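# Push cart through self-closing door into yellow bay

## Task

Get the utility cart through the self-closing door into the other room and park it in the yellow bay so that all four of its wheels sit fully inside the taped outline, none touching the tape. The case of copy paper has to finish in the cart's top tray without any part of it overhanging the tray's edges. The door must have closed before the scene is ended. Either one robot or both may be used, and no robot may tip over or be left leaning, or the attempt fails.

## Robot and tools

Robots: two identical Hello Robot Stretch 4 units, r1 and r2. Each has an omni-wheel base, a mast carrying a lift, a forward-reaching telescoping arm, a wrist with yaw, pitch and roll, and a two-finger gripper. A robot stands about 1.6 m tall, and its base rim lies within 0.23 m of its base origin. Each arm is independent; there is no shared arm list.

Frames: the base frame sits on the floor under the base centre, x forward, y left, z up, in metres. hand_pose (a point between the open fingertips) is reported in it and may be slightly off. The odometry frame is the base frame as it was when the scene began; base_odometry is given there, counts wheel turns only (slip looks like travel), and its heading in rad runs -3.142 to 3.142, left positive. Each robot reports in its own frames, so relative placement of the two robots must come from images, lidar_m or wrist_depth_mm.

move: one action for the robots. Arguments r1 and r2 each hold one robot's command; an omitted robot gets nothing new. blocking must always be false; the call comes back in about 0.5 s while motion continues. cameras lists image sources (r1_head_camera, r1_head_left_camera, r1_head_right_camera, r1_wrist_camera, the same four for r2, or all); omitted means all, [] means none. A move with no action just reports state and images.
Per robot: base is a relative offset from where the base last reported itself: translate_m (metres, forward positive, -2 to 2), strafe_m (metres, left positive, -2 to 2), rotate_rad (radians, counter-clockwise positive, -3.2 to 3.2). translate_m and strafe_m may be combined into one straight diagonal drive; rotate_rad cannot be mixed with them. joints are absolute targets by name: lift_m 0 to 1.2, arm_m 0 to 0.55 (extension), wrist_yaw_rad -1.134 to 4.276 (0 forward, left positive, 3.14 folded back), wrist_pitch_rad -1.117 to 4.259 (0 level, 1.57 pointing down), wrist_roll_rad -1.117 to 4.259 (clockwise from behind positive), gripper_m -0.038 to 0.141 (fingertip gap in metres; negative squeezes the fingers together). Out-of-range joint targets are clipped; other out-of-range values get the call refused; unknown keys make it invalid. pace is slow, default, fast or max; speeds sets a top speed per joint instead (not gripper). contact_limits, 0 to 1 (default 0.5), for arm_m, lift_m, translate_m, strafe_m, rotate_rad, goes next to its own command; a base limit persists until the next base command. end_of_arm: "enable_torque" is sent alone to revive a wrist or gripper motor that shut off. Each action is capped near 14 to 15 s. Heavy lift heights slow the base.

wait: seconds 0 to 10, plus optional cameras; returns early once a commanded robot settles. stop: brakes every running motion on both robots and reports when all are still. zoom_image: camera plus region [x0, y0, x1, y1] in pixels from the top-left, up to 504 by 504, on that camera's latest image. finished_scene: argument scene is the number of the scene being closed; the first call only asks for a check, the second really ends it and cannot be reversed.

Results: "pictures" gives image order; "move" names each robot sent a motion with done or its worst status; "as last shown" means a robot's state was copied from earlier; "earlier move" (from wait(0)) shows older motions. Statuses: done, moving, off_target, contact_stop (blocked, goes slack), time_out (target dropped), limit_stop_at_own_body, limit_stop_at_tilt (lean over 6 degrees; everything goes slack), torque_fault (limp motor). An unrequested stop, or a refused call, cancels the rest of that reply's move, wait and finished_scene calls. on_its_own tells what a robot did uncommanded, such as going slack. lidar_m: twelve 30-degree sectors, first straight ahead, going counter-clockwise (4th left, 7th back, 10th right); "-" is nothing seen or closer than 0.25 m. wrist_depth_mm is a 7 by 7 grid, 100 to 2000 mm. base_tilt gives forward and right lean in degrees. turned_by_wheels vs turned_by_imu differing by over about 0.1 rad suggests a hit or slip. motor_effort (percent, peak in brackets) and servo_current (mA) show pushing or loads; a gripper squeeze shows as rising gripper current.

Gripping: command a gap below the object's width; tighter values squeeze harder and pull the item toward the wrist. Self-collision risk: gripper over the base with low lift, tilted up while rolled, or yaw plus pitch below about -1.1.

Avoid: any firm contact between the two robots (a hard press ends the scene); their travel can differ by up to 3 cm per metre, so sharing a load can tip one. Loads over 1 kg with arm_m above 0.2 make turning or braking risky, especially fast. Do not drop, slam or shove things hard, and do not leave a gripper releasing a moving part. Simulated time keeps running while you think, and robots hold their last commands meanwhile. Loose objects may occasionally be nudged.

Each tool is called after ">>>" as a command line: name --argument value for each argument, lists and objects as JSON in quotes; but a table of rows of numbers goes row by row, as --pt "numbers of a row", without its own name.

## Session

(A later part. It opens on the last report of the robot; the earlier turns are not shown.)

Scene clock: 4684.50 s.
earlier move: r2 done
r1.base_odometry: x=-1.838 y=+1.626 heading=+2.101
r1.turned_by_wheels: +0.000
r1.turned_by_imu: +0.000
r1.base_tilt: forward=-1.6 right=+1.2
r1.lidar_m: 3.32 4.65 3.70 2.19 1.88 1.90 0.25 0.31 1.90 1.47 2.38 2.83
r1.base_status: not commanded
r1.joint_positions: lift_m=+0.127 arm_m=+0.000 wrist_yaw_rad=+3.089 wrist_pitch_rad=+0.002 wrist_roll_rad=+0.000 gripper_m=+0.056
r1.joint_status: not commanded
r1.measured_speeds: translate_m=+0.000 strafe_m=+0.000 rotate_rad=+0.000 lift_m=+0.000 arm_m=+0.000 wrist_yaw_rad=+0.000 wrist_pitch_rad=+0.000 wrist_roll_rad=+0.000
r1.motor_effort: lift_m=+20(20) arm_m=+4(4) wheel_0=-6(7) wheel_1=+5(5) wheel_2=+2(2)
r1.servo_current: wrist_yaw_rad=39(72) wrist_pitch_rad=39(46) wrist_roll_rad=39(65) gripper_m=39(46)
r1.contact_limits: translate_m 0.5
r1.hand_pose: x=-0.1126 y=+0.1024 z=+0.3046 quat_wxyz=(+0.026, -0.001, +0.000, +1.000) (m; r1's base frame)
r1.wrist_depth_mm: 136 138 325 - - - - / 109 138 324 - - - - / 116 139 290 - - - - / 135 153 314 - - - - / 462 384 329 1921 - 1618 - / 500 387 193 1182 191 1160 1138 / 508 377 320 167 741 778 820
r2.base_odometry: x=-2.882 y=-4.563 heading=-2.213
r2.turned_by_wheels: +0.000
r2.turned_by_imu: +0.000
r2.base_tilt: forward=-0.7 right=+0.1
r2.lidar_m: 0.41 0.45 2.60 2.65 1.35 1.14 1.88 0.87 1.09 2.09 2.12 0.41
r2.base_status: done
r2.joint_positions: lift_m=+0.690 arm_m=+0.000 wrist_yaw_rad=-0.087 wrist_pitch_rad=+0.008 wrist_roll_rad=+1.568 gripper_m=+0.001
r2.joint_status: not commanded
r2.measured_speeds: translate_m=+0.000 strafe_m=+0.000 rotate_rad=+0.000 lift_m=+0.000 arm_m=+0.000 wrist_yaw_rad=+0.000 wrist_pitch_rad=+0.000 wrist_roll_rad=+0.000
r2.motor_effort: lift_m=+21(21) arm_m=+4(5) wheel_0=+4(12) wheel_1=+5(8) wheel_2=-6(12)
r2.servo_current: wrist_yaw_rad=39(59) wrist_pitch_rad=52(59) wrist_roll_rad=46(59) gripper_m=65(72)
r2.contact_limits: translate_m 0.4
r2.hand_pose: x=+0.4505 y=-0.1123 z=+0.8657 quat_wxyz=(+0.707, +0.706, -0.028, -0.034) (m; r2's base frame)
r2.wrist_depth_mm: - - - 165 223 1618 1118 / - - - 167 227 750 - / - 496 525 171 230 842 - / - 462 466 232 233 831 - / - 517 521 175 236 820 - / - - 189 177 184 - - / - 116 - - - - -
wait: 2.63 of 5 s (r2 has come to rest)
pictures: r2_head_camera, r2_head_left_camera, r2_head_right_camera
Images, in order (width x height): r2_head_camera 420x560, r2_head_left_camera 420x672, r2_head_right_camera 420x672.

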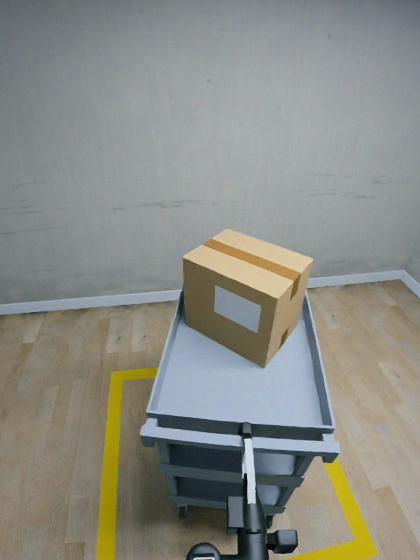

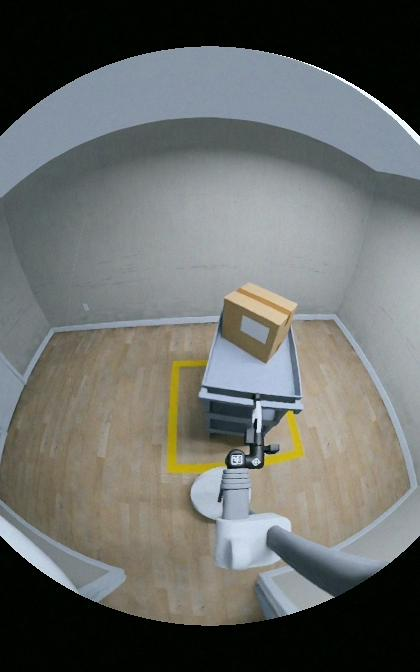

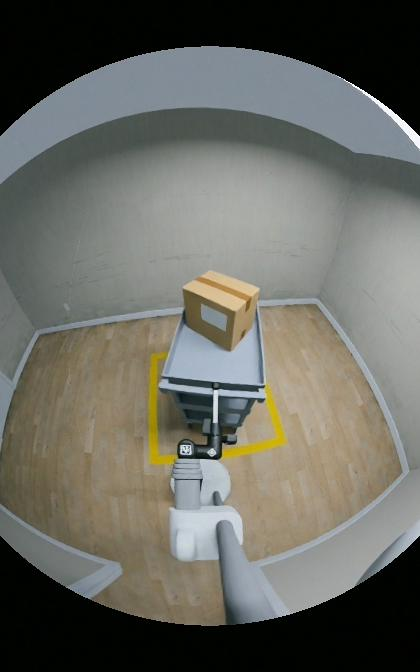

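>>> move --r2 '{"base": {"translate_m": 0.035, "strafe_m": -0.005}, "pace": "slow", "contact_limits": {"translate_m": 0.4}}' --blocking false --cameras '[]'

>>> wait --seconds 2 --cameras '["r2_head_camera", "r2_head_left_camera", "r2_head_right_camera"]'

>>> zoom_image --camera "r2_head_camera" --region '[100, 260, 400, 560]'

>>> zoom_image --camera "r2_head_left_camera" --region '[140, 310, 340, 510]'

>>> zoom_image --camera "r2_head_right_camera" --region '[120, 310, 320, 510]'

Scene clock: 4698.63 s.
move: r2 moving
r1.base_odometry: x=-1.838 y=+1.626 heading=+2.101
r1.turned_by_wheels: +0.000
r1.turned_by_imu: +0.000
r1.base_tilt: forward=-1.6 right=+1.3
r1.lidar_m: 3.32 4.66 3.68 2.18 1.90 1.92 0.25 0.29 1.91 1.47 2.39 2.80
r1.base_status: not commanded
r1.joint_positions: lift_m=+0.127 arm_m=+0.000 wrist_yaw_rad=+3.089 wrist_pitch_rad=+0.002 wrist_roll_rad=+0.000 gripper_m=+0.056
r1.joint_status: not commanded
r1.measured_speeds: translate_m=+0.000 strafe_m=+0.000 rotate_rad=+0.000 lift_m=+0.000 arm_m=+0.000 wrist_yaw_rad=+0.000 wrist_pitch_rad=+0.000 wrist_roll_rad=+0.000
r1.motor_effort: lift_m=+20(20) arm_m=+4(4) wheel_0=-6(7) wheel_1=+5(5) wheel_2=+2(2)
r1.servo_current: wrist_yaw_rad=39(59) wrist_pitch_rad=39(46) wrist_roll_rad=39(72) gripper_m=39(46)
r1.contact_limits: translate_m 0.5
r1.hand_pose: x=-0.1126 y=+0.1024 z=+0.3046 quat_wxyz=(+0.026, -0.001, +0.000, +1.000) (m; r1's base frame)
r1.wrist_depth_mm: 136 138 325 - - - - / 109 138 320 - - - - / 116 139 290 - - - - / 135 153 315 - - - - / 459 382 330 1921 - 1576 - / 508 387 193 1182 190 1160 1138 / 508 379 320 167 750 778 809
r2.base_odometry: x=-2.891 y=-4.572 heading=-2.213
r2.turned_by_wheels: +0.000
r2.turned_by_imu: +0.001
r2.base_tilt: forward=-0.7 right=+0.0
r2.lidar_m: 0.41 0.45 2.56 2.65 1.36 1.18 1.90 0.85 1.13 2.08 2.13 0.39
r2.base_status: translate_m moving; strafe_m moving
r2.joint_positions: lift_m=+0.690 arm_m=+0.000 wrist_yaw_rad=-0.087 wrist_pitch_rad=+0.008 wrist_roll_rad=+1.568 gripper_m=+0.001
r2.joint_status: not commanded
r2.measured_speeds: translate_m=+0.048 strafe_m=-0.007 rotate_rad=-0.001 lift_m=+0.000 arm_m=+0.000 wrist_yaw_rad=+0.000 wrist_pitch_rad=+0.000 wrist_roll_rad=+0.000
r2.motor_effort: lift_m=+21(21) arm_m=+4(5) wheel_0=+8(12) wheel_1=+5(7) wheel_2=-10(12)
r2.servo_current: wrist_yaw_rad=39(52) wrist_pitch_rad=52(52) wrist_roll_rad=39(65) gripper_m=72(72)
r2.contact_limits: translate_m 0.4
r2.hand_pose: x=+0.4505 y=-0.1123 z=+0.8657 quat_wxyz=(+0.707, +0.706, -0.028, -0.034) (m; r2's base frame)
r2.wrist_depth_mm: - - - 165 224 1499 1138 / - - - 168 227 750 - / - 504 525 170 230 820 - / - 462 469 231 233 842 - / - 512 525 175 236 866 - / - - 189 177 184 - - / - 116 - - - - -
pictures: none
No camera images: "cameras" was empty.

Scene clock: 4699.60 s.
earlier move: r2 done
r1.base_odometry: x=-1.838 y=+1.626 heading=+2.101
r1.turned_by_wheels: +0.000
r1.turned_by_imu: +0.000
r1.base_tilt: forward=-1.6 right=+1.3
r1.lidar_m: 3.33 4.67 3.71 2.16 1.90 1.89 0.25 0.30 1.93 1.48 2.38 2.79
r1.base_status: not commanded
r1.joint_positions: lift_m=+0.127 arm_m=+0.000 wrist_yaw_rad=+3.089 wrist_pitch_rad=+0.002 wrist_roll_rad=+0.000 gripper_m=+0.056
r1.joint_status: not commanded
r1.measured_speeds: translate_m=+0.000 strafe_m=+0.000 rotate_rad=+0.000 lift_m=+0.000 arm_m=+0.000 wrist_yaw_rad=+0.000 wrist_pitch_rad=+0.000 wrist_roll_rad=+0.000
r1.motor_effort: lift_m=+20(20) arm_m=+4(4) wheel_0=-6(7) wheel_1=+5(5) wheel_2=+2(2)
r1.servo_current: wrist_yaw_rad=59(59) wrist_pitch_rad=46(52) wrist_roll_rad=59(72) gripper_m=46(46)
r1.contact_limits: translate_m 0.5
r1.hand_pose: x=-0.1126 y=+0.1024 z=+0.3046 quat_wxyz=(+0.026, -0.001, +0.000, +1.000) (m; r1's base frame)
r1.wrist_depth_mm: 136 138 325 - - - - / 109 138 324 - - - - / 116 139 291 - - - - / 135 153 314 - - - - / 462 384 330 1921 - 1661 - / 504 387 193 1205 190 1160 1138 / 508 375 320 167 732 768 809
r2.base_odometry: x=-2.907 y=-4.588 heading=-2.212
r2.turned_by_wheels: +0.000
r2.turned_by_imu: +0.000
r2.base_tilt: forward=-0.7 right=+0.1
r2.lidar_m: 0.40 0.46 2.53 2.61 1.41 1.20 1.91 0.89 1.13 2.08 2.13 0.42
r2.base_status: done
r2.joint_positions: lift_m=+0.690 arm_m=+0.000 wrist_yaw_rad=-0.087 wrist_pitch_rad=+0.008 wrist_roll_rad=+1.568 gripper_m=+0.001
r2.joint_status: not commanded
r2.measured_speeds: translate_m=+0.000 strafe_m=+0.000 rotate_rad=+0.000 lift_m=+0.000 arm_m=+0.000 wrist_yaw_rad=+0.000 wrist_pitch_rad=+0.000 wrist_roll_rad=+0.000
r2.motor_effort: lift_m=+21(21) arm_m=+4(5) wheel_0=+6(12) wheel_1=+6(7) wheel_2=-6(12)
r2.servo_current: wrist_yaw_rad=52(65) wrist_pitch_rad=52(59) wrist_roll_rad=52(65) gripper_m=59(72)
r2.contact_limits: translate_m 0.4
r2.hand_pose: x=+0.4505 y=-0.1123 z=+0.8657 quat_wxyz=(+0.707, +0.706, -0.028, -0.034) (m; r2's base frame)
r2.wrist_depth_mm: - - - 165 224 1499 1160 / - - - 167 227 1397 - / - 500 521 171 229 831 - / - 455 466 232 234 831 - / - 517 521 176 236 809 - / - - 189 177 183 - - / - 116 - - - - -
wait: 0.97 of 2 s (r2 has come to rest)
pictures: r2_head_camera, r2_head_left_camera, r2_head_right_camera
Images, in order (width x height): r2_head_camera 420x560, r2_head_left_camera 420x672, r2_head_right_camera 420x672.

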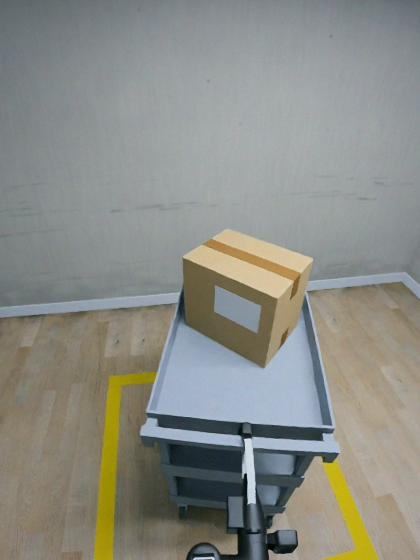

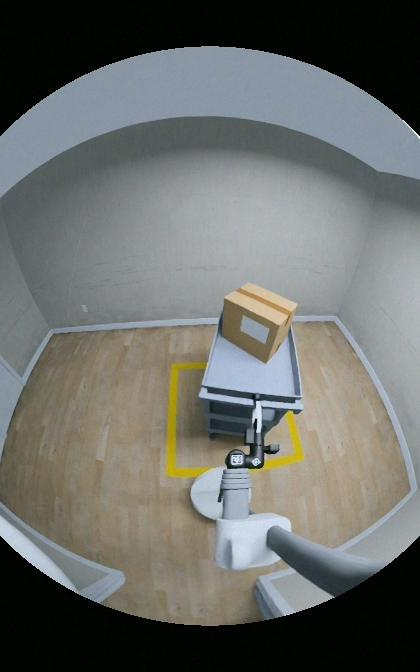

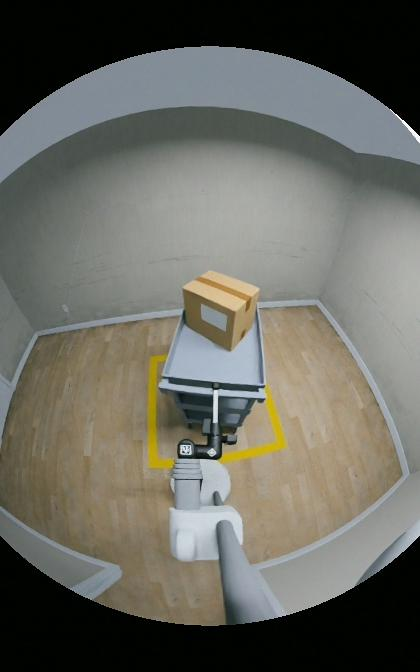

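Scaled by 1.680 from the camera's 420x560 image, which has a finer 1200x1600 frame.

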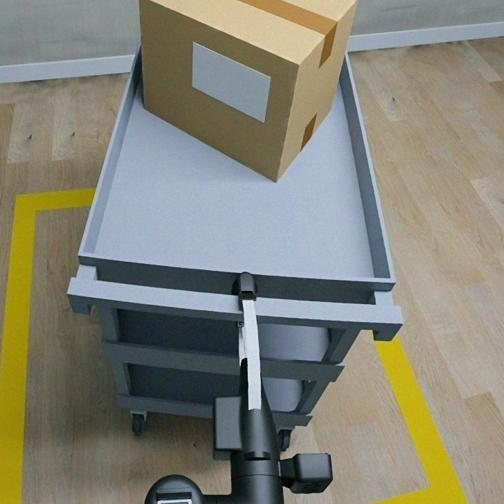

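Scaled by 2.520 from the camera's 420x672 image, which has a finer 600x960 frame.

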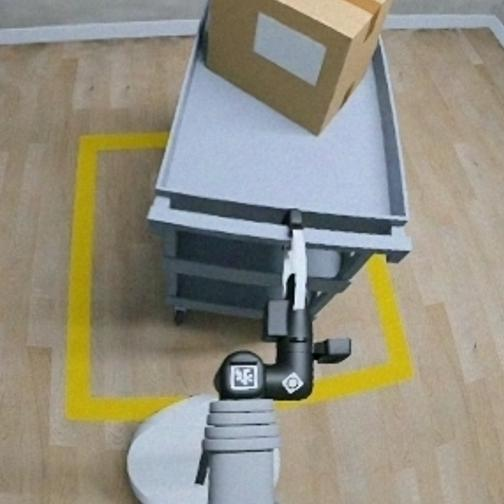

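Scaled by 2.520 from the camera's 420x672 image, which has a finer 600x960 frame.

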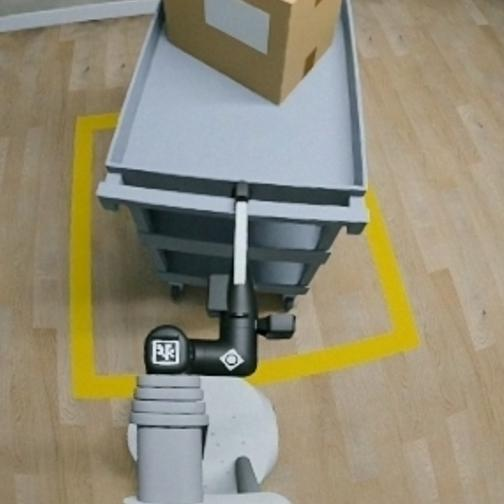

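>>> move --r2 '{"joints": {"gripper_m": 0.06}, "pace": "slow"}' --blocking false --cameras '[]'

>>> wait --seconds 1.5 --cameras '["r2_wrist_camera", "r2_head_camera", "r1_head_left_camera", "r1_head_right_camera", "r1_wrist_camera"]'

Scene clock: 4729.77 s.
move: r2 moving
r1.base_odometry: x=-1.838 y=+1.626 heading=+2.101
r1.turned_by_wheels: +0.000
r1.turned_by_imu: +0.000
r1.base_tilt: forward=-1.6 right=+1.3
r1.lidar_m: 3.32 4.67 3.67 2.17 1.89 1.89 0.25 0.31 1.93 1.48 2.38 2.81
r1.base_status: not commanded
r1.joint_positions: lift_m=+0.127 arm_m=+0.000 wrist_yaw_rad=+3.089 wrist_pitch_rad=+0.002 wrist_roll_rad=+0.000 gripper_m=+0.056
r1.joint_status: not commanded
r1.measured_speeds: translate_m=+0.000 strafe_m=+0.000 rotate_rad=+0.000 lift_m=+0.000 arm_m=+0.000 wrist_yaw_rad=+0.000 wrist_pitch_rad=+0.000 wrist_roll_rad=+0.000
r1.motor_effort: lift_m=+20(20) arm_m=+4(4) wheel_0=-6(6) wheel_1=+5(5) wheel_2=+2(2)
r1.servo_current: wrist_yaw_rad=33(52) wrist_pitch_rad=39(52) wrist_roll_rad=72(72) gripper_m=46(46)
r1.contact_limits: translate_m 0.5
r1.hand_pose: x=-0.1126 y=+0.1024 z=+0.3046 quat_wxyz=(+0.026, -0.001, +0.000, +1.000) (m; r1's base frame)
r1.wrist_depth_mm: 136 138 327 - - - - / 109 138 322 - - - - / 116 139 290 - - - - / 135 153 314 - - - - / 462 382 330 1921 - 1661 - / 500 387 193 1205 190 1160 1160 / 504 375 320 167 741 778 809
r2.base_odometry: x=-2.907 y=-4.588 heading=-2.212
r2.turned_by_wheels: +0.000
r2.turned_by_imu: +0.000
r2.base_tilt: forward=-0.7 right=+0.1
r2.lidar_m: 0.41 0.45 2.50 2.64 1.38 1.18 1.91 0.88 1.14 2.06 2.12 0.43
r2.base_status: not commanded
r2.joint_positions: lift_m=+0.690 arm_m=+0.000 wrist_yaw_rad=-0.087 wrist_pitch_rad=+0.008 wrist_roll_rad=+1.568 gripper_m=+0.010
r2.joint_status: gripper_m moving
r2.measured_speeds: translate_m=+0.000 strafe_m=+0.000 rotate_rad=+0.000 lift_m=+0.000 arm_m=+0.000 wrist_yaw_rad=+0.000 wrist_pitch_rad=+0.000 wrist_roll_rad=+0.000
r2.motor_effort: lift_m=+21(21) arm_m=+4(4) wheel_0=+6(7) wheel_1=+6(6) wheel_2=-6(6)
r2.servo_current: wrist_yaw_rad=52(52) wrist_pitch_rad=46(59) wrist_roll_rad=46(46) gripper_m=59(65)
r2.contact_limits: translate_m 0.4
r2.hand_pose: x=+0.4505 y=-0.1123 z=+0.8657 quat_wxyz=(+0.707, +0.706, -0.028, -0.034) (m; r2's base frame)
r2.wrist_depth_mm: - - - 167 225 1464 1160 / - - - 171 229 798 - / - 504 530 173 232 820 - / - 466 466 234 236 842 - / - 521 521 178 238 820 - / - - 190 179 186 - - / - - - - - 1576 -
pictures: none
No camera images: "cameras" was empty.

Scene clock: 4731.27 s.
earlier move: r2 moving
r1.base_odometry: x=-1.838 y=+1.626 heading=+2.101
r1.turned_by_wheels: +0.000
r1.turned_by_imu: +0.000
r1.base_tilt: forward=-1.6 right=+1.3
r1.lidar_m: 3.35 4.66 3.69 2.17 1.90 1.90 0.25 0.31 1.93 1.46 2.39 2.81
r1.base_status: not commanded
r1.joint_positions: lift_m=+0.127 arm_m=+0.000 wrist_yaw_rad=+3.089 wrist_pitch_rad=+0.002 wrist_roll_rad=+0.000 gripper_m=+0.056
r1.joint_status: not commanded
r1.measured_speeds: translate_m=+0.000 strafe_m=+0.000 rotate_rad=+0.000 lift_m=+0.000 arm_m=+0.000 wrist_yaw_rad=+0.000 wrist_pitch_rad=+0.000 wrist_roll_rad=+0.000
r1.motor_effort: lift_m=+20(20) arm_m=+4(4) wheel_0=-6(7) wheel_1=+5(5) wheel_2=+2(2)
r1.servo_current: wrist_yaw_rad=65(65) wrist_pitch_rad=46(52) wrist_roll_rad=46(72) gripper_m=39(52)
r1.contact_limits: translate_m 0.5
r1.hand_pose: x=-0.1126 y=+0.1024 z=+0.3046 quat_wxyz=(+0.026, -0.001, +0.000, +1.000) (m; r1's base frame)
r1.wrist_depth_mm: 136 138 329 - - - - / 109 138 322 - - - - / 116 139 290 - - - - / 135 153 315 - - - - / 459 382 330 1983 - 1618 - / 508 387 193 1205 190 1182 1138 / 508 379 320 167 750 759 809
r2.base_odometry: x=-2.907 y=-4.588 heading=-2.212
r2.turned_by_wheels: +0.000
r2.turned_by_imu: +0.000
r2.base_tilt: forward=-0.7 right=+0.1
r2.lidar_m: 0.41 0.47 2.51 2.63 1.41 1.18 1.91 0.89 1.12 2.08 2.13 0.44
r2.base_status: not commanded
r2.joint_positions: lift_m=+0.690 arm_m=+0.000 wrist_yaw_rad=-0.087 wrist_pitch_rad=+0.007 wrist_roll_rad=+1.568 gripper_m=+0.058
r2.joint_status: gripper_m moving
r2.measured_speeds: translate_m=+0.000 strafe_m=+0.000 rotate_rad=+0.000 lift_m=+0.000 arm_m=+0.000 wrist_yaw_rad=+0.000 wrist_pitch_rad=+0.000 wrist_roll_rad=+0.000
r2.motor_effort: lift_m=+19(21) arm_m=+4(4) wheel_0=+5(7) wheel_1=+5(6) wheel_2=-5(6)
r2.servo_current: wrist_yaw_rad=46(59) wrist_pitch_rad=52(59) wrist_roll_rad=46(65) gripper_m=33(91)
r2.contact_limits: translate_m 0.4
r2.hand_pose: x=+0.4505 y=-0.1123 z=+0.8662 quat_wxyz=(+0.707, +0.706, -0.028, -0.033) (m; r2's base frame)
r2.wrist_depth_mm: - - - 175 233 1661 1182 / - - - 178 236 1618 - / - - 549 180 238 - - / - 477 473 181 241 - - / - - 517 184 244 854 - / - - 195 186 192 - - / - 124 - - - 559 -
wait: 1.50 s; no rest
pictures: r1_head_left_camera, r1_head_right_camera, r1_wrist_camera, r2_head_camera, r2_wrist_camera
Images, in order (width x height): r1_head_left_camera 420x672, r1_head_right_camera 420x672, r1_wrist_camera 616x392, r2_head_camera 420x560, r2_wrist_camera 616x392.

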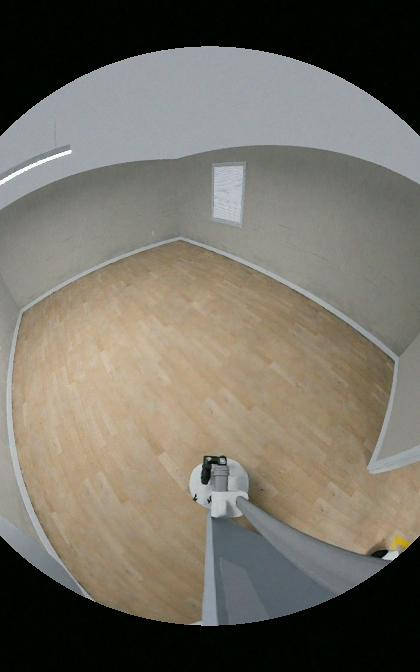

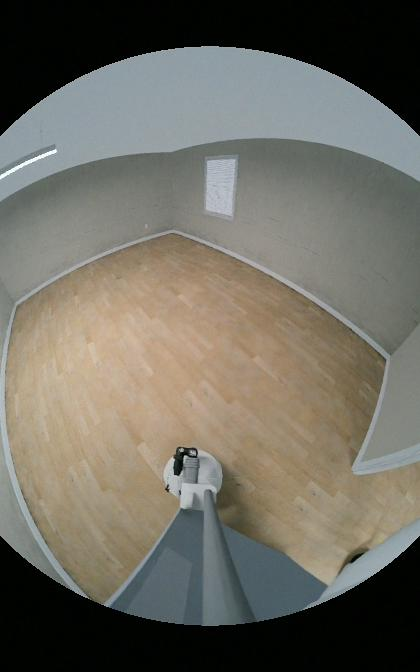

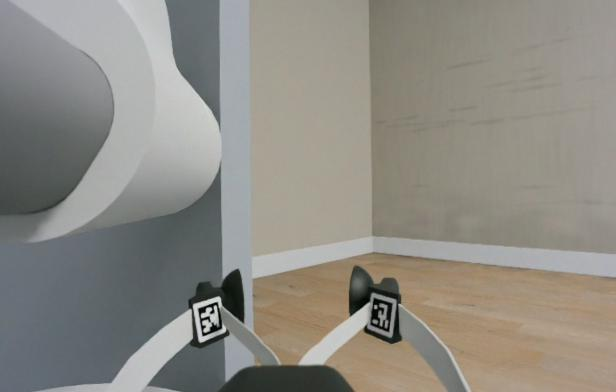

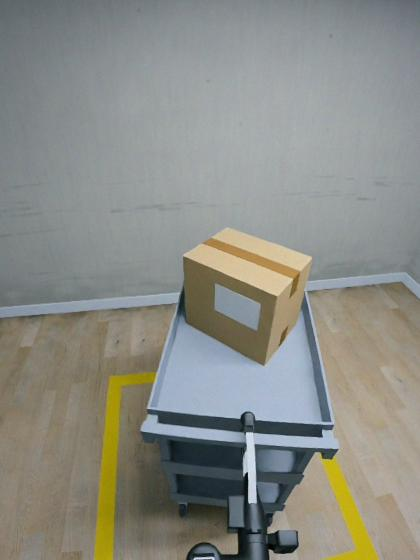

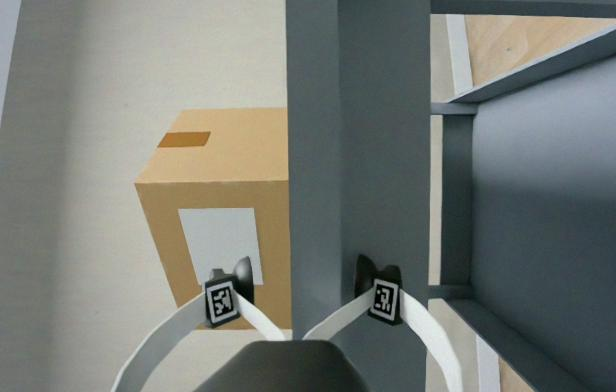

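>>> move --r2 '{"joints": {"gripper_m": 0.1}, "pace": "slow"}' --blocking false --cameras '[]'

>>> wait --seconds 2 --cameras '["r2_wrist_camera"]'

>>> zoom_image --camera "r2_wrist_camera" --region '[150, 100, 500, 392]'

Scene clock: 4739.87 s.
earlier move: r2 done
move: r2 moving
r1.base_odometry: x=-1.838 y=+1.626 heading=+2.101
r1.turned_by_wheels: +0.000
r1.turned_by_imu: +0.000
r1.base_tilt: forward=-1.6 right=+1.3
r1.lidar_m: 3.31 4.66 3.68 2.17 1.88 1.89 0.25 0.31 1.92 1.46 2.38 2.81
r1.base_status: not commanded
r1.joint_positions: lift_m=+0.127 arm_m=+0.000 wrist_yaw_rad=+3.089 wrist_pitch_rad=+0.002 wrist_roll_rad=+0.000 gripper_m=+0.056
r1.joint_status: not commanded
r1.measured_speeds: translate_m=+0.000 strafe_m=+0.000 rotate_rad=+0.000 lift_m=+0.000 arm_m=+0.000 wrist_yaw_rad=+0.000 wrist_pitch_rad=+0.000 wrist_roll_rad=+0.000
r1.motor_effort: lift_m=+20(20) arm_m=+4(4) wheel_0=-6(7) wheel_1=+5(5) wheel_2=+2(2)
r1.servo_current: wrist_yaw_rad=46(52) wrist_pitch_rad=46(46) wrist_roll_rad=46(52) gripper_m=46(46)
r1.contact_limits: translate_m 0.5
r1.hand_pose: x=-0.1126 y=+0.1024 z=+0.3046 quat_wxyz=(+0.026, -0.001, +0.000, +1.000) (m; r1's base frame)
r1.wrist_depth_mm: 136 138 327 - - - - / 109 138 322 - - - - / 116 139 291 - - - - / 135 152 315 - - - - / 462 382 332 1921 - 1618 - / 500 387 193 1205 190 1160 1118 / 508 375 320 167 750 768 820
r2.base_odometry: x=-2.907 y=-4.588 heading=-2.212
r2.turned_by_wheels: +0.000
r2.turned_by_imu: +0.000
r2.base_tilt: forward=-0.7 right=+0.0
r2.lidar_m: 0.41 0.46 2.49 2.65 1.42 1.17 1.92 0.90 1.13 2.08 2.13 0.43
r2.base_status: not commanded
r2.joint_positions: lift_m=+0.690 arm_m=+0.000 wrist_yaw_rad=-0.087 wrist_pitch_rad=+0.007 wrist_roll_rad=+1.568 gripper_m=+0.070
r2.joint_status: gripper_m moving
r2.measured_speeds: translate_m=+0.000 strafe_m=+0.000 rotate_rad=+0.000 lift_m=+0.000 arm_m=+0.000 wrist_yaw_rad=+0.000 wrist_pitch_rad=+0.000 wrist_roll_rad=+0.000
r2.motor_effort: lift_m=+19(19) arm_m=+4(4) wheel_0=+5(5) wheel_1=+5(5) wheel_2=-5(5)
r2.servo_current: wrist_yaw_rad=52(59) wrist_pitch_rad=52(52) wrist_roll_rad=39(59) gripper_m=78(78)
r2.contact_limits: translate_m 0.4
r2.hand_pose: x=+0.4505 y=-0.1123 z=+0.8662 quat_wxyz=(+0.707, +0.706, -0.028, -0.033) (m; r2's base frame)
r2.wrist_depth_mm: - - - 175 234 1618 1182 / - - - 177 236 1576 - / - - 544 180 239 - - / - 473 473 182 242 - - / - - 512 185 245 854 - / - - 190 186 192 - - / - - - - - 1618 -
pictures: none
No camera images: "cameras" was empty.

Scene clock: 4741.30 s.
earlier move: r2 done
r1.base_odometry: x=-1.838 y=+1.626 heading=+2.101
r1.turned_by_wheels: +0.000
r1.turned_by_imu: +0.000
r1.base_tilt: forward=-1.6 right=+1.2
r1.lidar_m: 3.31 4.66 3.66 2.21 1.89 1.90 0.25 0.31 1.93 1.46 2.40 2.83
r1.base_status: not commanded
r1.joint_positions: lift_m=+0.127 arm_m=+0.000 wrist_yaw_rad=+3.089 wrist_pitch_rad=+0.002 wrist_roll_rad=+0.000 gripper_m=+0.056
r1.joint_status: not commanded
r1.measured_speeds: translate_m=+0.000 strafe_m=+0.000 rotate_rad=+0.000 lift_m=+0.000 arm_m=+0.000 wrist_yaw_rad=+0.000 wrist_pitch_rad=+0.000 wrist_roll_rad=+0.000
r1.motor_effort: lift_m=+20(20) arm_m=+4(4) wheel_0=-6(7) wheel_1=+5(5) wheel_2=+2(2)
r1.servo_current: wrist_yaw_rad=52(65) wrist_pitch_rad=46(46) wrist_roll_rad=46(59) gripper_m=33(46)
r1.contact_limits: translate_m 0.5
r1.hand_pose: x=-0.1126 y=+0.1024 z=+0.3046 quat_wxyz=(+0.026, -0.001, +0.000, +1.000) (m; r1's base frame)
r1.wrist_depth_mm: 136 138 325 - - - - / 109 138 324 - - - - / 116 139 290 - - - - / 135 153 314 - - - - / 459 384 330 1983 - 1661 - / 500 387 193 1182 190 1160 1138 / 508 375 320 167 741 768 809
r2.base_odometry: x=-2.907 y=-4.588 heading=-2.212
r2.turned_by_wheels: +0.000
r2.turned_by_imu: +0.000
r2.base_tilt: forward=-0.7 right=+0.1
r2.lidar_m: 0.41 0.46 2.53 2.66 1.41 1.18 1.91 0.88 1.14 2.08 2.13 0.42
r2.base_status: not commanded
r2.joint_positions: lift_m=+0.690 arm_m=+0.000 wrist_yaw_rad=-0.087 wrist_pitch_rad=+0.007 wrist_roll_rad=+1.568 gripper_m=+0.100
r2.joint_status: all done
r2.measured_speeds: translate_m=+0.000 strafe_m=+0.000 rotate_rad=+0.000 lift_m=+0.000 arm_m=+0.000 wrist_yaw_rad=+0.000 wrist_pitch_rad=+0.000 wrist_roll_rad=+0.000
r2.motor_effort: lift_m=+19(19) arm_m=+4(5) wheel_0=+5(5) wheel_1=+5(6) wheel_2=-5(5)
r2.servo_current: wrist_yaw_rad=39(65) wrist_pitch_rad=39(52) wrist_roll_rad=39(59) gripper_m=46(78)
r2.contact_limits: translate_m 0.4
r2.hand_pose: x=+0.4505 y=-0.1123 z=+0.8662 quat_wxyz=(+0.707, +0.706, -0.028, -0.033) (m; r2's base frame)
r2.wrist_depth_mm: - - - 175 234 1708 1229 / - - - 177 236 1576 - / - - 549 180 238 - - / - 477 473 182 242 - - / - - 521 184 244 842 - / - - 191 186 198 - - / - - - - - 1618 -
wait: 1.43 of 2 s (r2 has come to rest)
pictures: r2_wrist_camera
Images, in order (width x height): r2_wrist_camera 616x392.

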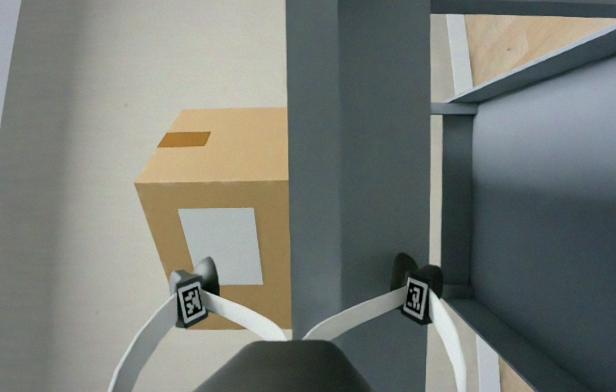

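Scaled by 1.440.

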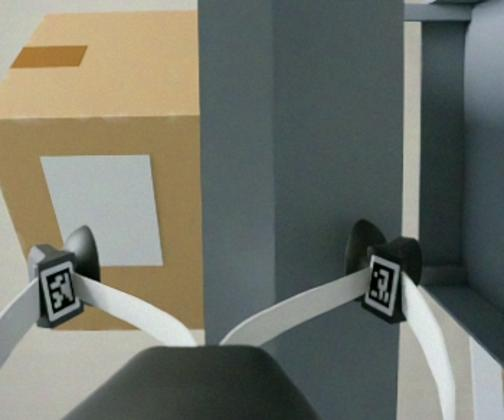

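>>> move --r2 '{"base": {"translate_m": -0.1}, "pace": "slow", "contact_limits": {"translate_m": 0.3}}' --r1 '{"base": {"translate_m": -0.072, "strafe_m": -0.8}, "pace": "slow"}' --blocking false --cameras '[]'

>>> wait --seconds 1 --cameras '["r2_head_camera", "r1_head_right_camera"]'

Scene clock: 4820.60 s.
move: r1 moving; r2 moving
r1.base_odometry: x=-1.826 y=+1.632 heading=+2.101
r1.turned_by_wheels: +0.000
r1.turned_by_imu: +0.000
r1.base_tilt: forward=-1.5 right=+1.3
r1.lidar_m: 3.32 4.67 3.69 2.21 1.91 1.91 0.25 0.30 1.91 1.47 2.37 2.80
r1.base_status: translate_m moving; strafe_m moving
r1.joint_positions: lift_m=+0.127 arm_m=+0.000 wrist_yaw_rad=+3.089 wrist_pitch_rad=+0.002 wrist_roll_rad=+0.000 gripper_m=+0.056
r1.joint_status: not commanded
r1.measured_speeds: translate_m=-0.005 strafe_m=-0.053 rotate_rad=+0.001 lift_m=+0.000 arm_m=+0.000 wrist_yaw_rad=+0.000 wrist_pitch_rad=+0.000 wrist_roll_rad=+0.000
r1.motor_effort: lift_m=+20(20) arm_m=+4(4) wheel_0=+5(6) wheel_1=-8(8) wheel_2=+5(6)
r1.servo_current: wrist_yaw_rad=52(65) wrist_pitch_rad=39(52) wrist_roll_rad=52(59) gripper_m=46(46)
r1.hand_pose: x=-0.1126 y=+0.1024 z=+0.3046 quat_wxyz=(+0.026, -0.001, +0.000, +1.000) (m; r1's base frame)
r1.wrist_depth_mm: 136 138 324 - - - - / 109 138 322 - - - - / 116 139 310 - - - - / 135 153 317 - - - - / 466 389 325 1921 - 1661 - / 508 394 193 1205 190 1138 1160 / 496 379 320 156 741 768 809
r2.base_odometry: x=-2.900 y=-4.578 heading=-2.213
r2.turned_by_wheels: +0.000
r2.turned_by_imu: +0.000
r2.base_tilt: forward=-0.7 right=+0.0
r2.lidar_m: 0.43 0.49 2.53 2.65 1.40 1.18 1.93 0.87 1.12 2.09 2.12 0.43
r2.base_status: translate_m moving
r2.joint_positions: lift_m=+0.690 arm_m=+0.000 wrist_yaw_rad=-0.087 wrist_pitch_rad=+0.007 wrist_roll_rad=+1.568 gripper_m=+0.100
r2.joint_status: not commanded
r2.measured_speeds: translate_m=-0.047 strafe_m=+0.000 rotate_rad=+0.000 lift_m=+0.000 arm_m=+0.000 wrist_yaw_rad=+0.000 wrist_pitch_rad=+0.000 wrist_roll_rad=+0.000
r2.motor_effort: lift_m=+19(19) arm_m=+4(5) wheel_0=-6(6) wheel_1=-6(6) wheel_2=+7(9)
r2.servo_current: wrist_yaw_rad=26(59) wrist_pitch_rad=46(52) wrist_roll_rad=52(65) gripper_m=52(52)
r2.contact_limits: translate_m 0.3
r2.hand_pose: x=+0.4505 y=-0.1123 z=+0.8662 quat_wxyz=(+0.707, +0.706, -0.028, -0.033) (m; r2's base frame)
r2.wrist_depth_mm: - - - 185 243 1576 1160 / - - - 187 246 1576 - / - - 559 190 250 842 - / - 488 484 191 252 854 - / - - 525 195 255 854 - / - - 191 197 196 - - / - - - - - - -
pictures: none
No camera images: "cameras" was empty.

Scene clock: 4821.60 s.
earlier move: r1 moving; r2 moving
r1.base_odometry: x=-1.744 y=+1.671 heading=+2.102
r1.turned_by_wheels: +0.000
r1.turned_by_imu: -0.001
r1.base_tilt: forward=-1.6 right=+1.3
r1.lidar_m: 3.24 4.74 3.81 2.26 1.97 1.98 0.25 0.36 1.74 1.36 2.21 2.74
r1.base_status: translate_m moving; strafe_m moving
r1.joint_positions: lift_m=+0.127 arm_m=+0.000 wrist_yaw_rad=+3.089 wrist_pitch_rad=+0.002 wrist_roll_rad=+0.000 gripper_m=+0.056
r1.joint_status: not commanded
r1.measured_speeds: translate_m=-0.009 strafe_m=-0.098 rotate_rad=+0.002 lift_m=+0.000 arm_m=+0.000 wrist_yaw_rad=+0.000 wrist_pitch_rad=+0.000 wrist_roll_rad=+0.000
r1.motor_effort: lift_m=+20(20) arm_m=+4(4) wheel_0=+3(6) wheel_1=-5(13) wheel_2=+5(7)
r1.servo_current: wrist_yaw_rad=52(65) wrist_pitch_rad=39(52) wrist_roll_rad=39(59) gripper_m=39(52)
r1.hand_pose: x=-0.1126 y=+0.1024 z=+0.3046 quat_wxyz=(+0.026, -0.001, +0.000, +1.000) (m; r1's base frame)
r1.wrist_depth_mm: 136 138 342 296 - - - / 109 138 334 298 - - - / 113 138 319 294 - - - / 135 153 329 298 - - - / 504 433 347 298 - 1808 - / 539 436 195 300 191 1160 1138 / 539 421 342 155 750 778 798
r2.base_odometry: x=-2.855 y=-4.518 heading=-2.213
r2.turned_by_wheels: +0.000
r2.turned_by_imu: +0.000
r2.base_tilt: forward=-0.7 right=+0.0
r2.lidar_m: 0.50 2.02 2.63 2.64 1.28 1.11 1.76 0.80 1.00 2.09 2.14 0.50
r2.base_status: translate_m moving
r2.joint_positions: lift_m=+0.690 arm_m=+0.000 wrist_yaw_rad=-0.087 wrist_pitch_rad=+0.007 wrist_roll_rad=+1.568 gripper_m=+0.100
r2.joint_status: not commanded
r2.measured_speeds: translate_m=-0.053 strafe_m=+0.000 rotate_rad=-0.003 lift_m=+0.000 arm_m=+0.000 wrist_yaw_rad=+0.000 wrist_pitch_rad=+0.000 wrist_roll_rad=+0.000
r2.motor_effort: lift_m=+19(19) arm_m=+4(5) wheel_0=-4(8) wheel_1=-4(8) wheel_2=+6(10)
r2.servo_current: wrist_yaw_rad=46(59) wrist_pitch_rad=46(52) wrist_roll_rad=46(65) gripper_m=46(59)
r2.contact_limits: translate_m 0.3
r2.hand_pose: x=+0.4505 y=-0.1123 z=+0.8662 quat_wxyz=(+0.707, +0.706, -0.028, -0.033) (m; r2's base frame)
r2.wrist_depth_mm: - - - 256 320 322 1078 / - - - 262 319 1397 - / - - 640 264 320 917 - / - - 564 325 327 931 - / - - 603 330 330 - - / - - 191 273 191 - - / - - - - - - -
wait: 1.00 s; no rest
pictures: r1_head_right_camera, r2_head_camera
Images, in order (width x height): r1_head_right_camera 420x672, r2_head_camera 420x560.

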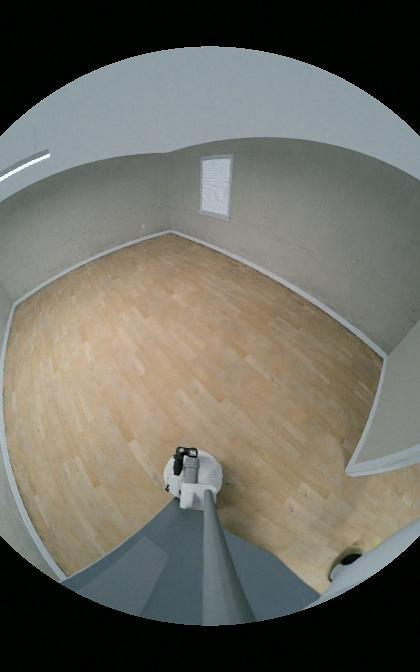

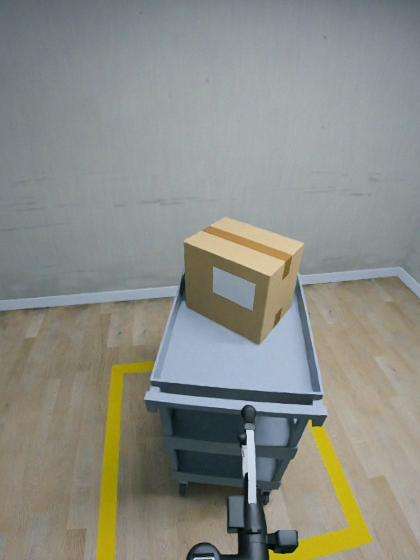

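>>> wait --seconds 4 --cameras '["r1_head_right_camera"]'

>>> wait --seconds 6 --cameras '["r1_head_right_camera", "r2_head_camera"]'

Scene clock: 4825.23 s.
earlier move: r1 moving; r2 done
r1.base_odometry: x=-1.415 y=+1.826 heading=+2.102
r1.turned_by_wheels: +0.000
r1.turned_by_imu: -0.003
r1.base_tilt: forward=-1.6 right=+1.2
r1.lidar_m: 2.96 5.02 4.29 0.25 - 0.25 0.25 0.60 1.60 0.99 1.64 2.51
r1.base_status: translate_m moving; strafe_m moving
r1.joint_positions: lift_m=+0.127 arm_m=+0.000 wrist_yaw_rad=+3.089 wrist_pitch_rad=+0.002 wrist_roll_rad=+0.000 gripper_m=+0.056
r1.joint_status: not commanded
r1.measured_speeds: translate_m=-0.009 strafe_m=-0.100 rotate_rad=+0.007 lift_m=+0.000 arm_m=+0.000 wrist_yaw_rad=+0.000 wrist_pitch_rad=+0.000 wrist_roll_rad=+0.000
r1.motor_effort: lift_m=+20(20) arm_m=+4(4) wheel_0=+2(6) wheel_1=-5(13) wheel_2=+4(8)
r1.servo_current: wrist_yaw_rad=39(65) wrist_pitch_rad=46(52) wrist_roll_rad=39(65) gripper_m=39(52)
r1.hand_pose: x=-0.1126 y=+0.1024 z=+0.3046 quat_wxyz=(+0.026, -0.001, +0.000, +1.000) (m; r1's base frame)
r1.wrist_depth_mm: 136 138 427 312 246 207 178 / 109 138 407 314 247 203 179 / 113 139 373 312 249 204 180 / 136 153 392 315 249 204 181 / 1661 854 433 317 248 204 181 / 1229 878 191 317 196 204 180 / 842 569 418 156 241 195 181
r2.base_odometry: x=-2.848 y=-4.508 heading=-2.213
r2.turned_by_wheels: +0.000
r2.turned_by_imu: +0.000
r2.base_tilt: forward=-0.7 right=+0.0
r2.lidar_m: 0.48 2.07 2.64 2.65 1.25 1.11 1.10 0.80 1.02 2.08 2.14 0.52
r2.base_status: done
r2.joint_positions: lift_m=+0.690 arm_m=+0.000 wrist_yaw_rad=-0.087 wrist_pitch_rad=+0.007 wrist_roll_rad=+1.568 gripper_m=+0.100
r2.joint_status: not commanded
r2.measured_speeds: translate_m=+0.000 strafe_m=+0.000 rotate_rad=+0.000 lift_m=+0.000 arm_m=+0.000 wrist_yaw_rad=+0.000 wrist_pitch_rad=+0.000 wrist_roll_rad=+0.000
r2.motor_effort: lift_m=+19(19) arm_m=+4(5) wheel_0=-5(9) wheel_1=-5(8) wheel_2=+4(10)
r2.servo_current: wrist_yaw_rad=39(59) wrist_pitch_rad=46(52) wrist_roll_rad=46(65) gripper_m=52(59)
r2.contact_limits: translate_m 0.3
r2.hand_pose: x=+0.4505 y=-0.1123 z=+0.8662 quat_wxyz=(+0.707, +0.706, -0.028, -0.033) (m; r2's base frame)
r2.wrist_depth_mm: - - - 270 334 1336 1060 / - - - 273 332 1499 - / - - 654 336 334 931 - / - - 580 340 340 946 - / - - 615 603 342 - - / - - 191 289 190 - - / - - - - - - -
wait: 0.00 of 4 s (r2 has come to rest)
pictures: r1_head_right_camera
Images, in order (width x height): r1_head_right_camera 420x672.

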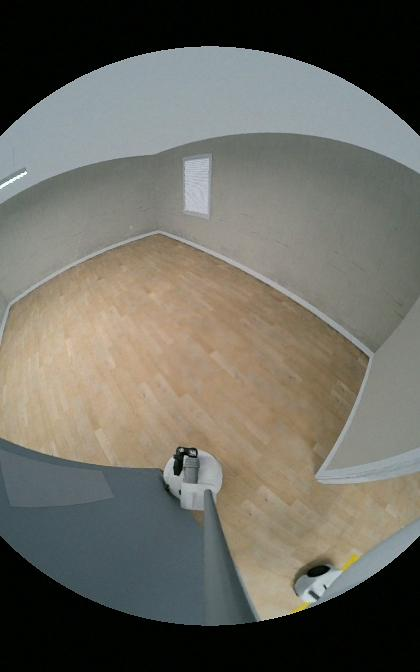

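Scene clock: 4829.33 s.
earlier move: r1 done
r1.base_odometry: x=-1.112 y=+1.969 heading=+2.101
r1.turned_by_wheels: +0.000
r1.turned_by_imu: -0.003
r1.base_tilt: forward=-1.6 right=+1.3
r1.lidar_m: 2.67 4.82 0.25 0.25 0.27 0.25 0.43 1.25 3.47 0.65 1.11 2.27
r1.base_status: done
r1.joint_positions: lift_m=+0.127 arm_m=+0.000 wrist_yaw_rad=+3.089 wrist_pitch_rad=+0.002 wrist_roll_rad=+0.000 gripper_m=+0.056
r1.joint_status: not commanded
r1.measured_speeds: translate_m=+0.000 strafe_m=+0.000 rotate_rad=+0.000 lift_m=+0.000 arm_m=+0.000 wrist_yaw_rad=+0.000 wrist_pitch_rad=+0.000 wrist_roll_rad=+0.000
r1.motor_effort: lift_m=+20(20) arm_m=+4(4) wheel_0=-5(7) wheel_1=+0(13) wheel_2=+5(8)
r1.servo_current: wrist_yaw_rad=46(72) wrist_pitch_rad=39(52) wrist_roll_rad=46(65) gripper_m=46(52)
r1.hand_pose: x=-0.1126 y=+0.1024 z=+0.3046 quat_wxyz=(+0.026, -0.001, +0.000, +1.000) (m; r1's base frame)
r1.wrist_depth_mm: 136 138 - 442 266 196 - / 109 138 976 445 268 190 - / 113 139 245 449 268 190 157 / 135 153 741 413 271 191 157 / 1160 1983 1983 418 272 190 158 / 1160 1229 193 421 196 191 163 / 854 741 759 143 257 177 -
r2.base_odometry: x=-2.848 y=-4.508 heading=-2.213
r2.turned_by_wheels: +0.000
r2.turned_by_imu: +0.001
r2.base_tilt: forward=-0.7 right=+0.1
r2.lidar_m: 0.49 2.05 2.65 2.64 1.23 1.10 0.95 0.77 1.01 2.09 2.16 0.51
r2.base_status: done
r2.joint_positions: lift_m=+0.690 arm_m=+0.000 wrist_yaw_rad=-0.087 wrist_pitch_rad=+0.007 wrist_roll_rad=+1.568 gripper_m=+0.100
r2.joint_status: not commanded
r2.measured_speeds: translate_m=+0.000 strafe_m=+0.000 rotate_rad=+0.000 lift_m=+0.000 arm_m=+0.000 wrist_yaw_rad=+0.000 wrist_pitch_rad=+0.000 wrist_roll_rad=+0.000
r2.motor_effort: lift_m=+19(19) arm_m=+4(5) wheel_0=-5(9) wheel_1=-5(8) wheel_2=+5(10)
r2.servo_current: wrist_yaw_rad=46(65) wrist_pitch_rad=52(52) wrist_roll_rad=39(65) gripper_m=46(59)
r2.contact_limits: translate_m 0.3
r2.hand_pose: x=+0.4505 y=-0.1123 z=+0.8662 quat_wxyz=(+0.707, +0.706, -0.028, -0.033) (m; r2's base frame)
r2.wrist_depth_mm: - - - 270 332 1397 1078 / - - - 274 334 1464 - / - - 647 332 334 904 - / - - 574 340 340 931 - / - - 615 615 342 - - / - - 191 287 189 - - / - - - - - - -
wait: 4.10 of 6 s (r1 has come to rest)
pictures: r1_head_right_camera, r2_head_camera
Images, in order (width x height): r1_head_right_camera 420x672, r2_head_camera 420x560.

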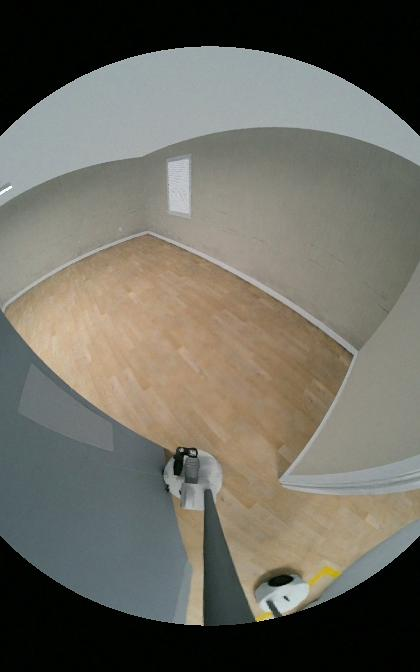

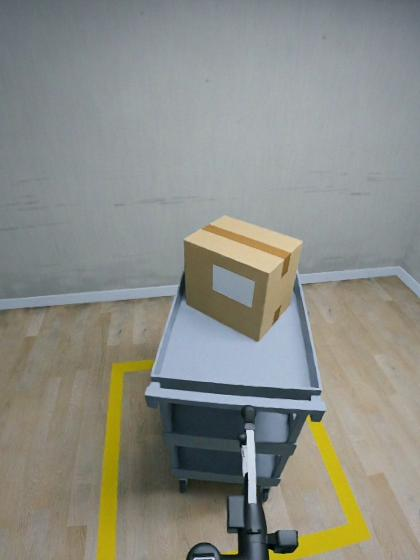

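>>> move --r1 '{"base": {"translate_m": -0.518, "strafe_m": -0.41}, "pace": "slow"}' --blocking false --cameras '[]'

>>> wait --seconds 7 --cameras '["r1_head_right_camera", "r1_head_left_camera", "r2_head_left_camera"]'

Scene clock: 4843.20 s.
move: r1 moving
r1.base_odometry: x=-1.099 y=+1.964 heading=+2.101
r1.turned_by_wheels: +0.000
r1.turned_by_imu: +0.000
r1.base_tilt: forward=-1.6 right=+1.3
r1.lidar_m: 2.68 4.83 0.25 - 0.25 0.25 0.41 1.22 3.46 0.66 1.07 2.29
r1.base_status: translate_m moving; strafe_m moving
r1.joint_positions: lift_m=+0.127 arm_m=+0.000 wrist_yaw_rad=+3.089 wrist_pitch_rad=+0.002 wrist_roll_rad=+0.000 gripper_m=+0.056
r1.joint_status: not commanded
r1.measured_speeds: translate_m=-0.041 strafe_m=-0.032 rotate_rad=-0.002 lift_m=+0.000 arm_m=+0.000 wrist_yaw_rad=+0.000 wrist_pitch_rad=+0.000 wrist_roll_rad=+0.000
r1.motor_effort: lift_m=+20(20) arm_m=+4(4) wheel_0=-3(6) wheel_1=-2(5) wheel_2=+7(9)
r1.servo_current: wrist_yaw_rad=46(59) wrist_pitch_rad=39(46) wrist_roll_rad=52(59) gripper_m=39(52)
r1.hand_pose: x=-0.1126 y=+0.1024 z=+0.3046 quat_wxyz=(+0.026, -0.001, +0.000, +1.000) (m; r1's base frame)
r1.wrist_depth_mm: 136 138 - 449 268 196 - / 109 138 750 455 270 189 - / 114 139 245 418 271 190 157 / 135 153 768 421 272 191 156 / 1138 1921 - 424 274 191 158 / 1118 1205 193 424 196 192 163 / 842 759 759 143 257 177 -
r2.base_odometry: x=-2.848 y=-4.508 heading=-2.213
r2.turned_by_wheels: +0.000
r2.turned_by_imu: +0.000
r2.base_tilt: forward=-0.7 right=+0.1
r2.lidar_m: 0.50 2.08 2.63 2.63 1.25 1.11 0.95 0.81 1.00 2.11 2.15 0.50
r2.base_status: not commanded
r2.joint_positions: lift_m=+0.690 arm_m=+0.000 wrist_yaw_rad=-0.087 wrist_pitch_rad=+0.007 wrist_roll_rad=+1.568 gripper_m=+0.100
r2.joint_status: not commanded
r2.measured_speeds: translate_m=+0.000 strafe_m=+0.000 rotate_rad=+0.000 lift_m=+0.000 arm_m=+0.000 wrist_yaw_rad=+0.000 wrist_pitch_rad=+0.000 wrist_roll_rad=+0.000
r2.motor_effort: lift_m=+19(19) arm_m=+4(4) wheel_0=-5(5) wheel_1=-5(6) wheel_2=+4(5)
r2.servo_current: wrist_yaw_rad=39(52) wrist_pitch_rad=52(59) wrist_roll_rad=59(59) gripper_m=46(52)
r2.contact_limits: translate_m 0.3
r2.hand_pose: x=+0.4505 y=-0.1123 z=+0.8662 quat_wxyz=(+0.707, +0.706, -0.028, -0.033) (m; r2's base frame)
r2.wrist_depth_mm: - - - 270 332 1366 1078 / - - - 273 330 1464 - / - - 647 332 336 904 - / - - 574 340 340 931 - / - - 621 609 345 - - / - - 192 287 189 - - / - - - - - - -
pictures: none
No camera images: "cameras" was empty.

Scene clock: 4850.20 s.
earlier move: r1 moving
r1.base_odometry: x=-0.496 y=+1.730 heading=+2.102
r1.turned_by_wheels: +0.001
r1.turned_by_imu: -0.004
r1.base_tilt: forward=-1.6 right=+1.3
r1.lidar_m: 0.25 0.25 - 0.25 0.30 2.42 0.66 0.61 2.81 2.68 0.48 0.46
r1.base_status: translate_m moving; strafe_m moving
r1.joint_positions: lift_m=+0.127 arm_m=+0.000 wrist_yaw_rad=+3.089 wrist_pitch_rad=+0.002 wrist_roll_rad=+0.000 gripper_m=+0.056
r1.joint_status: not commanded
r1.measured_speeds: translate_m=-0.005 strafe_m=-0.004 rotate_rad=+0.000 lift_m=+0.000 arm_m=+0.000 wrist_yaw_rad=+0.000 wrist_pitch_rad=+0.000 wrist_roll_rad=+0.000
r1.motor_effort: lift_m=+20(20) arm_m=+4(4) wheel_0=+4(8) wheel_1=+11(12) wheel_2=-7(9)
r1.servo_current: wrist_yaw_rad=52(78) wrist_pitch_rad=39(52) wrist_roll_rad=46(72) gripper_m=39(52)
r1.hand_pose: x=-0.1126 y=+0.1024 z=+0.3046 quat_wxyz=(+0.026, -0.001, +0.000, +1.000) (m; r1's base frame)
r1.wrist_depth_mm: 136 138 - - - - 442 / 109 138 - - - - 439 / 113 139 252 - - - 439 / 135 153 - - - - 439 / 699 809 - - - 1808 436 / 661 715 193 1182 190 976 439 / 654 668 759 167 741 480 449
r2.base_odometry: x=-2.848 y=-4.508 heading=-2.213
r2.turned_by_wheels: +0.000
r2.turned_by_imu: +0.001
r2.base_tilt: forward=-0.7 right=+0.1
r2.lidar_m: 0.51 2.08 2.63 2.63 1.26 0.61 0.62 0.80 1.00 2.08 2.15 0.50
r2.base_status: not commanded
r2.joint_positions: lift_m=+0.690 arm_m=+0.000 wrist_yaw_rad=-0.087 wrist_pitch_rad=+0.007 wrist_roll_rad=+1.568 gripper_m=+0.100
r2.joint_status: not commanded
r2.measured_speeds: translate_m=+0.000 strafe_m=+0.000 rotate_rad=+0.000 lift_m=+0.000 arm_m=+0.000 wrist_yaw_rad=+0.000 wrist_pitch_rad=+0.000 wrist_roll_rad=+0.000
r2.motor_effort: lift_m=+19(19) arm_m=+4(5) wheel_0=-5(6) wheel_1=-5(6) wheel_2=+5(5)
r2.servo_current: wrist_yaw_rad=46(59) wrist_pitch_rad=52(59) wrist_roll_rad=59(65) gripper_m=52(59)
r2.contact_limits: translate_m 0.3
r2.hand_pose: x=+0.4505 y=-0.1123 z=+0.8662 quat_wxyz=(+0.707, +0.706, -0.028, -0.033) (m; r2's base frame)
r2.wrist_depth_mm: - - - 270 330 1397 1060 / - - - 272 332 1464 - / - - 647 336 336 904 - / - - 580 340 340 946 - / - - 621 609 343 - - / - - 191 287 189 - - / - - - - - - -
wait: 7.00 s; no rest
pictures: r1_head_left_camera, r1_head_right_camera, r2_head_left_camera
Images, in order (width x height): r1_head_left_camera 420x672, r1_head_right_camera 420x672, r2_head_left_camera 420x672.

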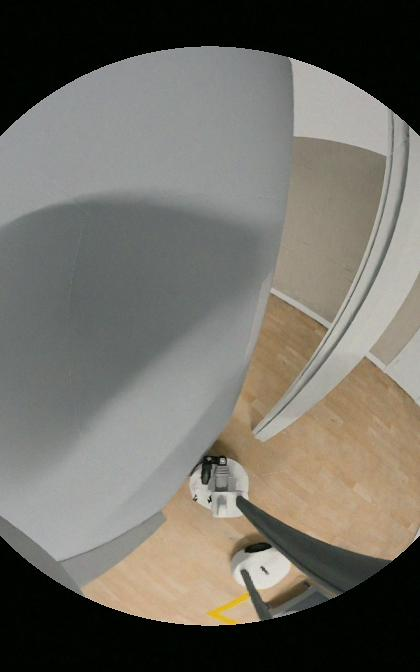

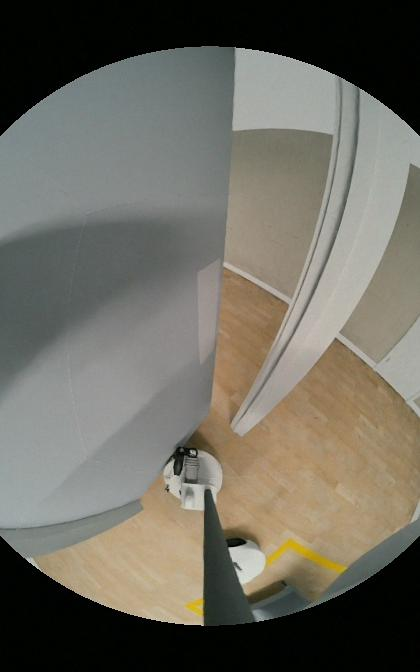

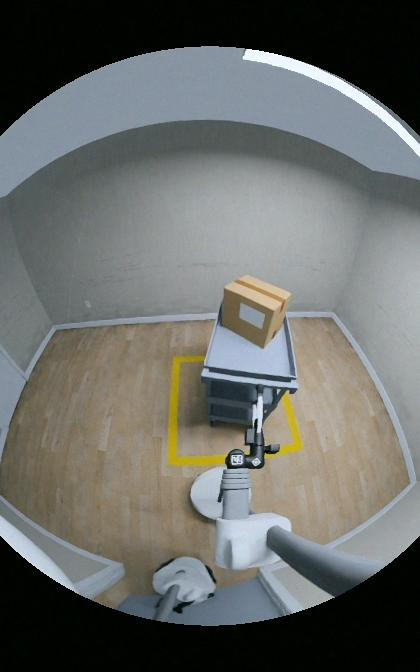

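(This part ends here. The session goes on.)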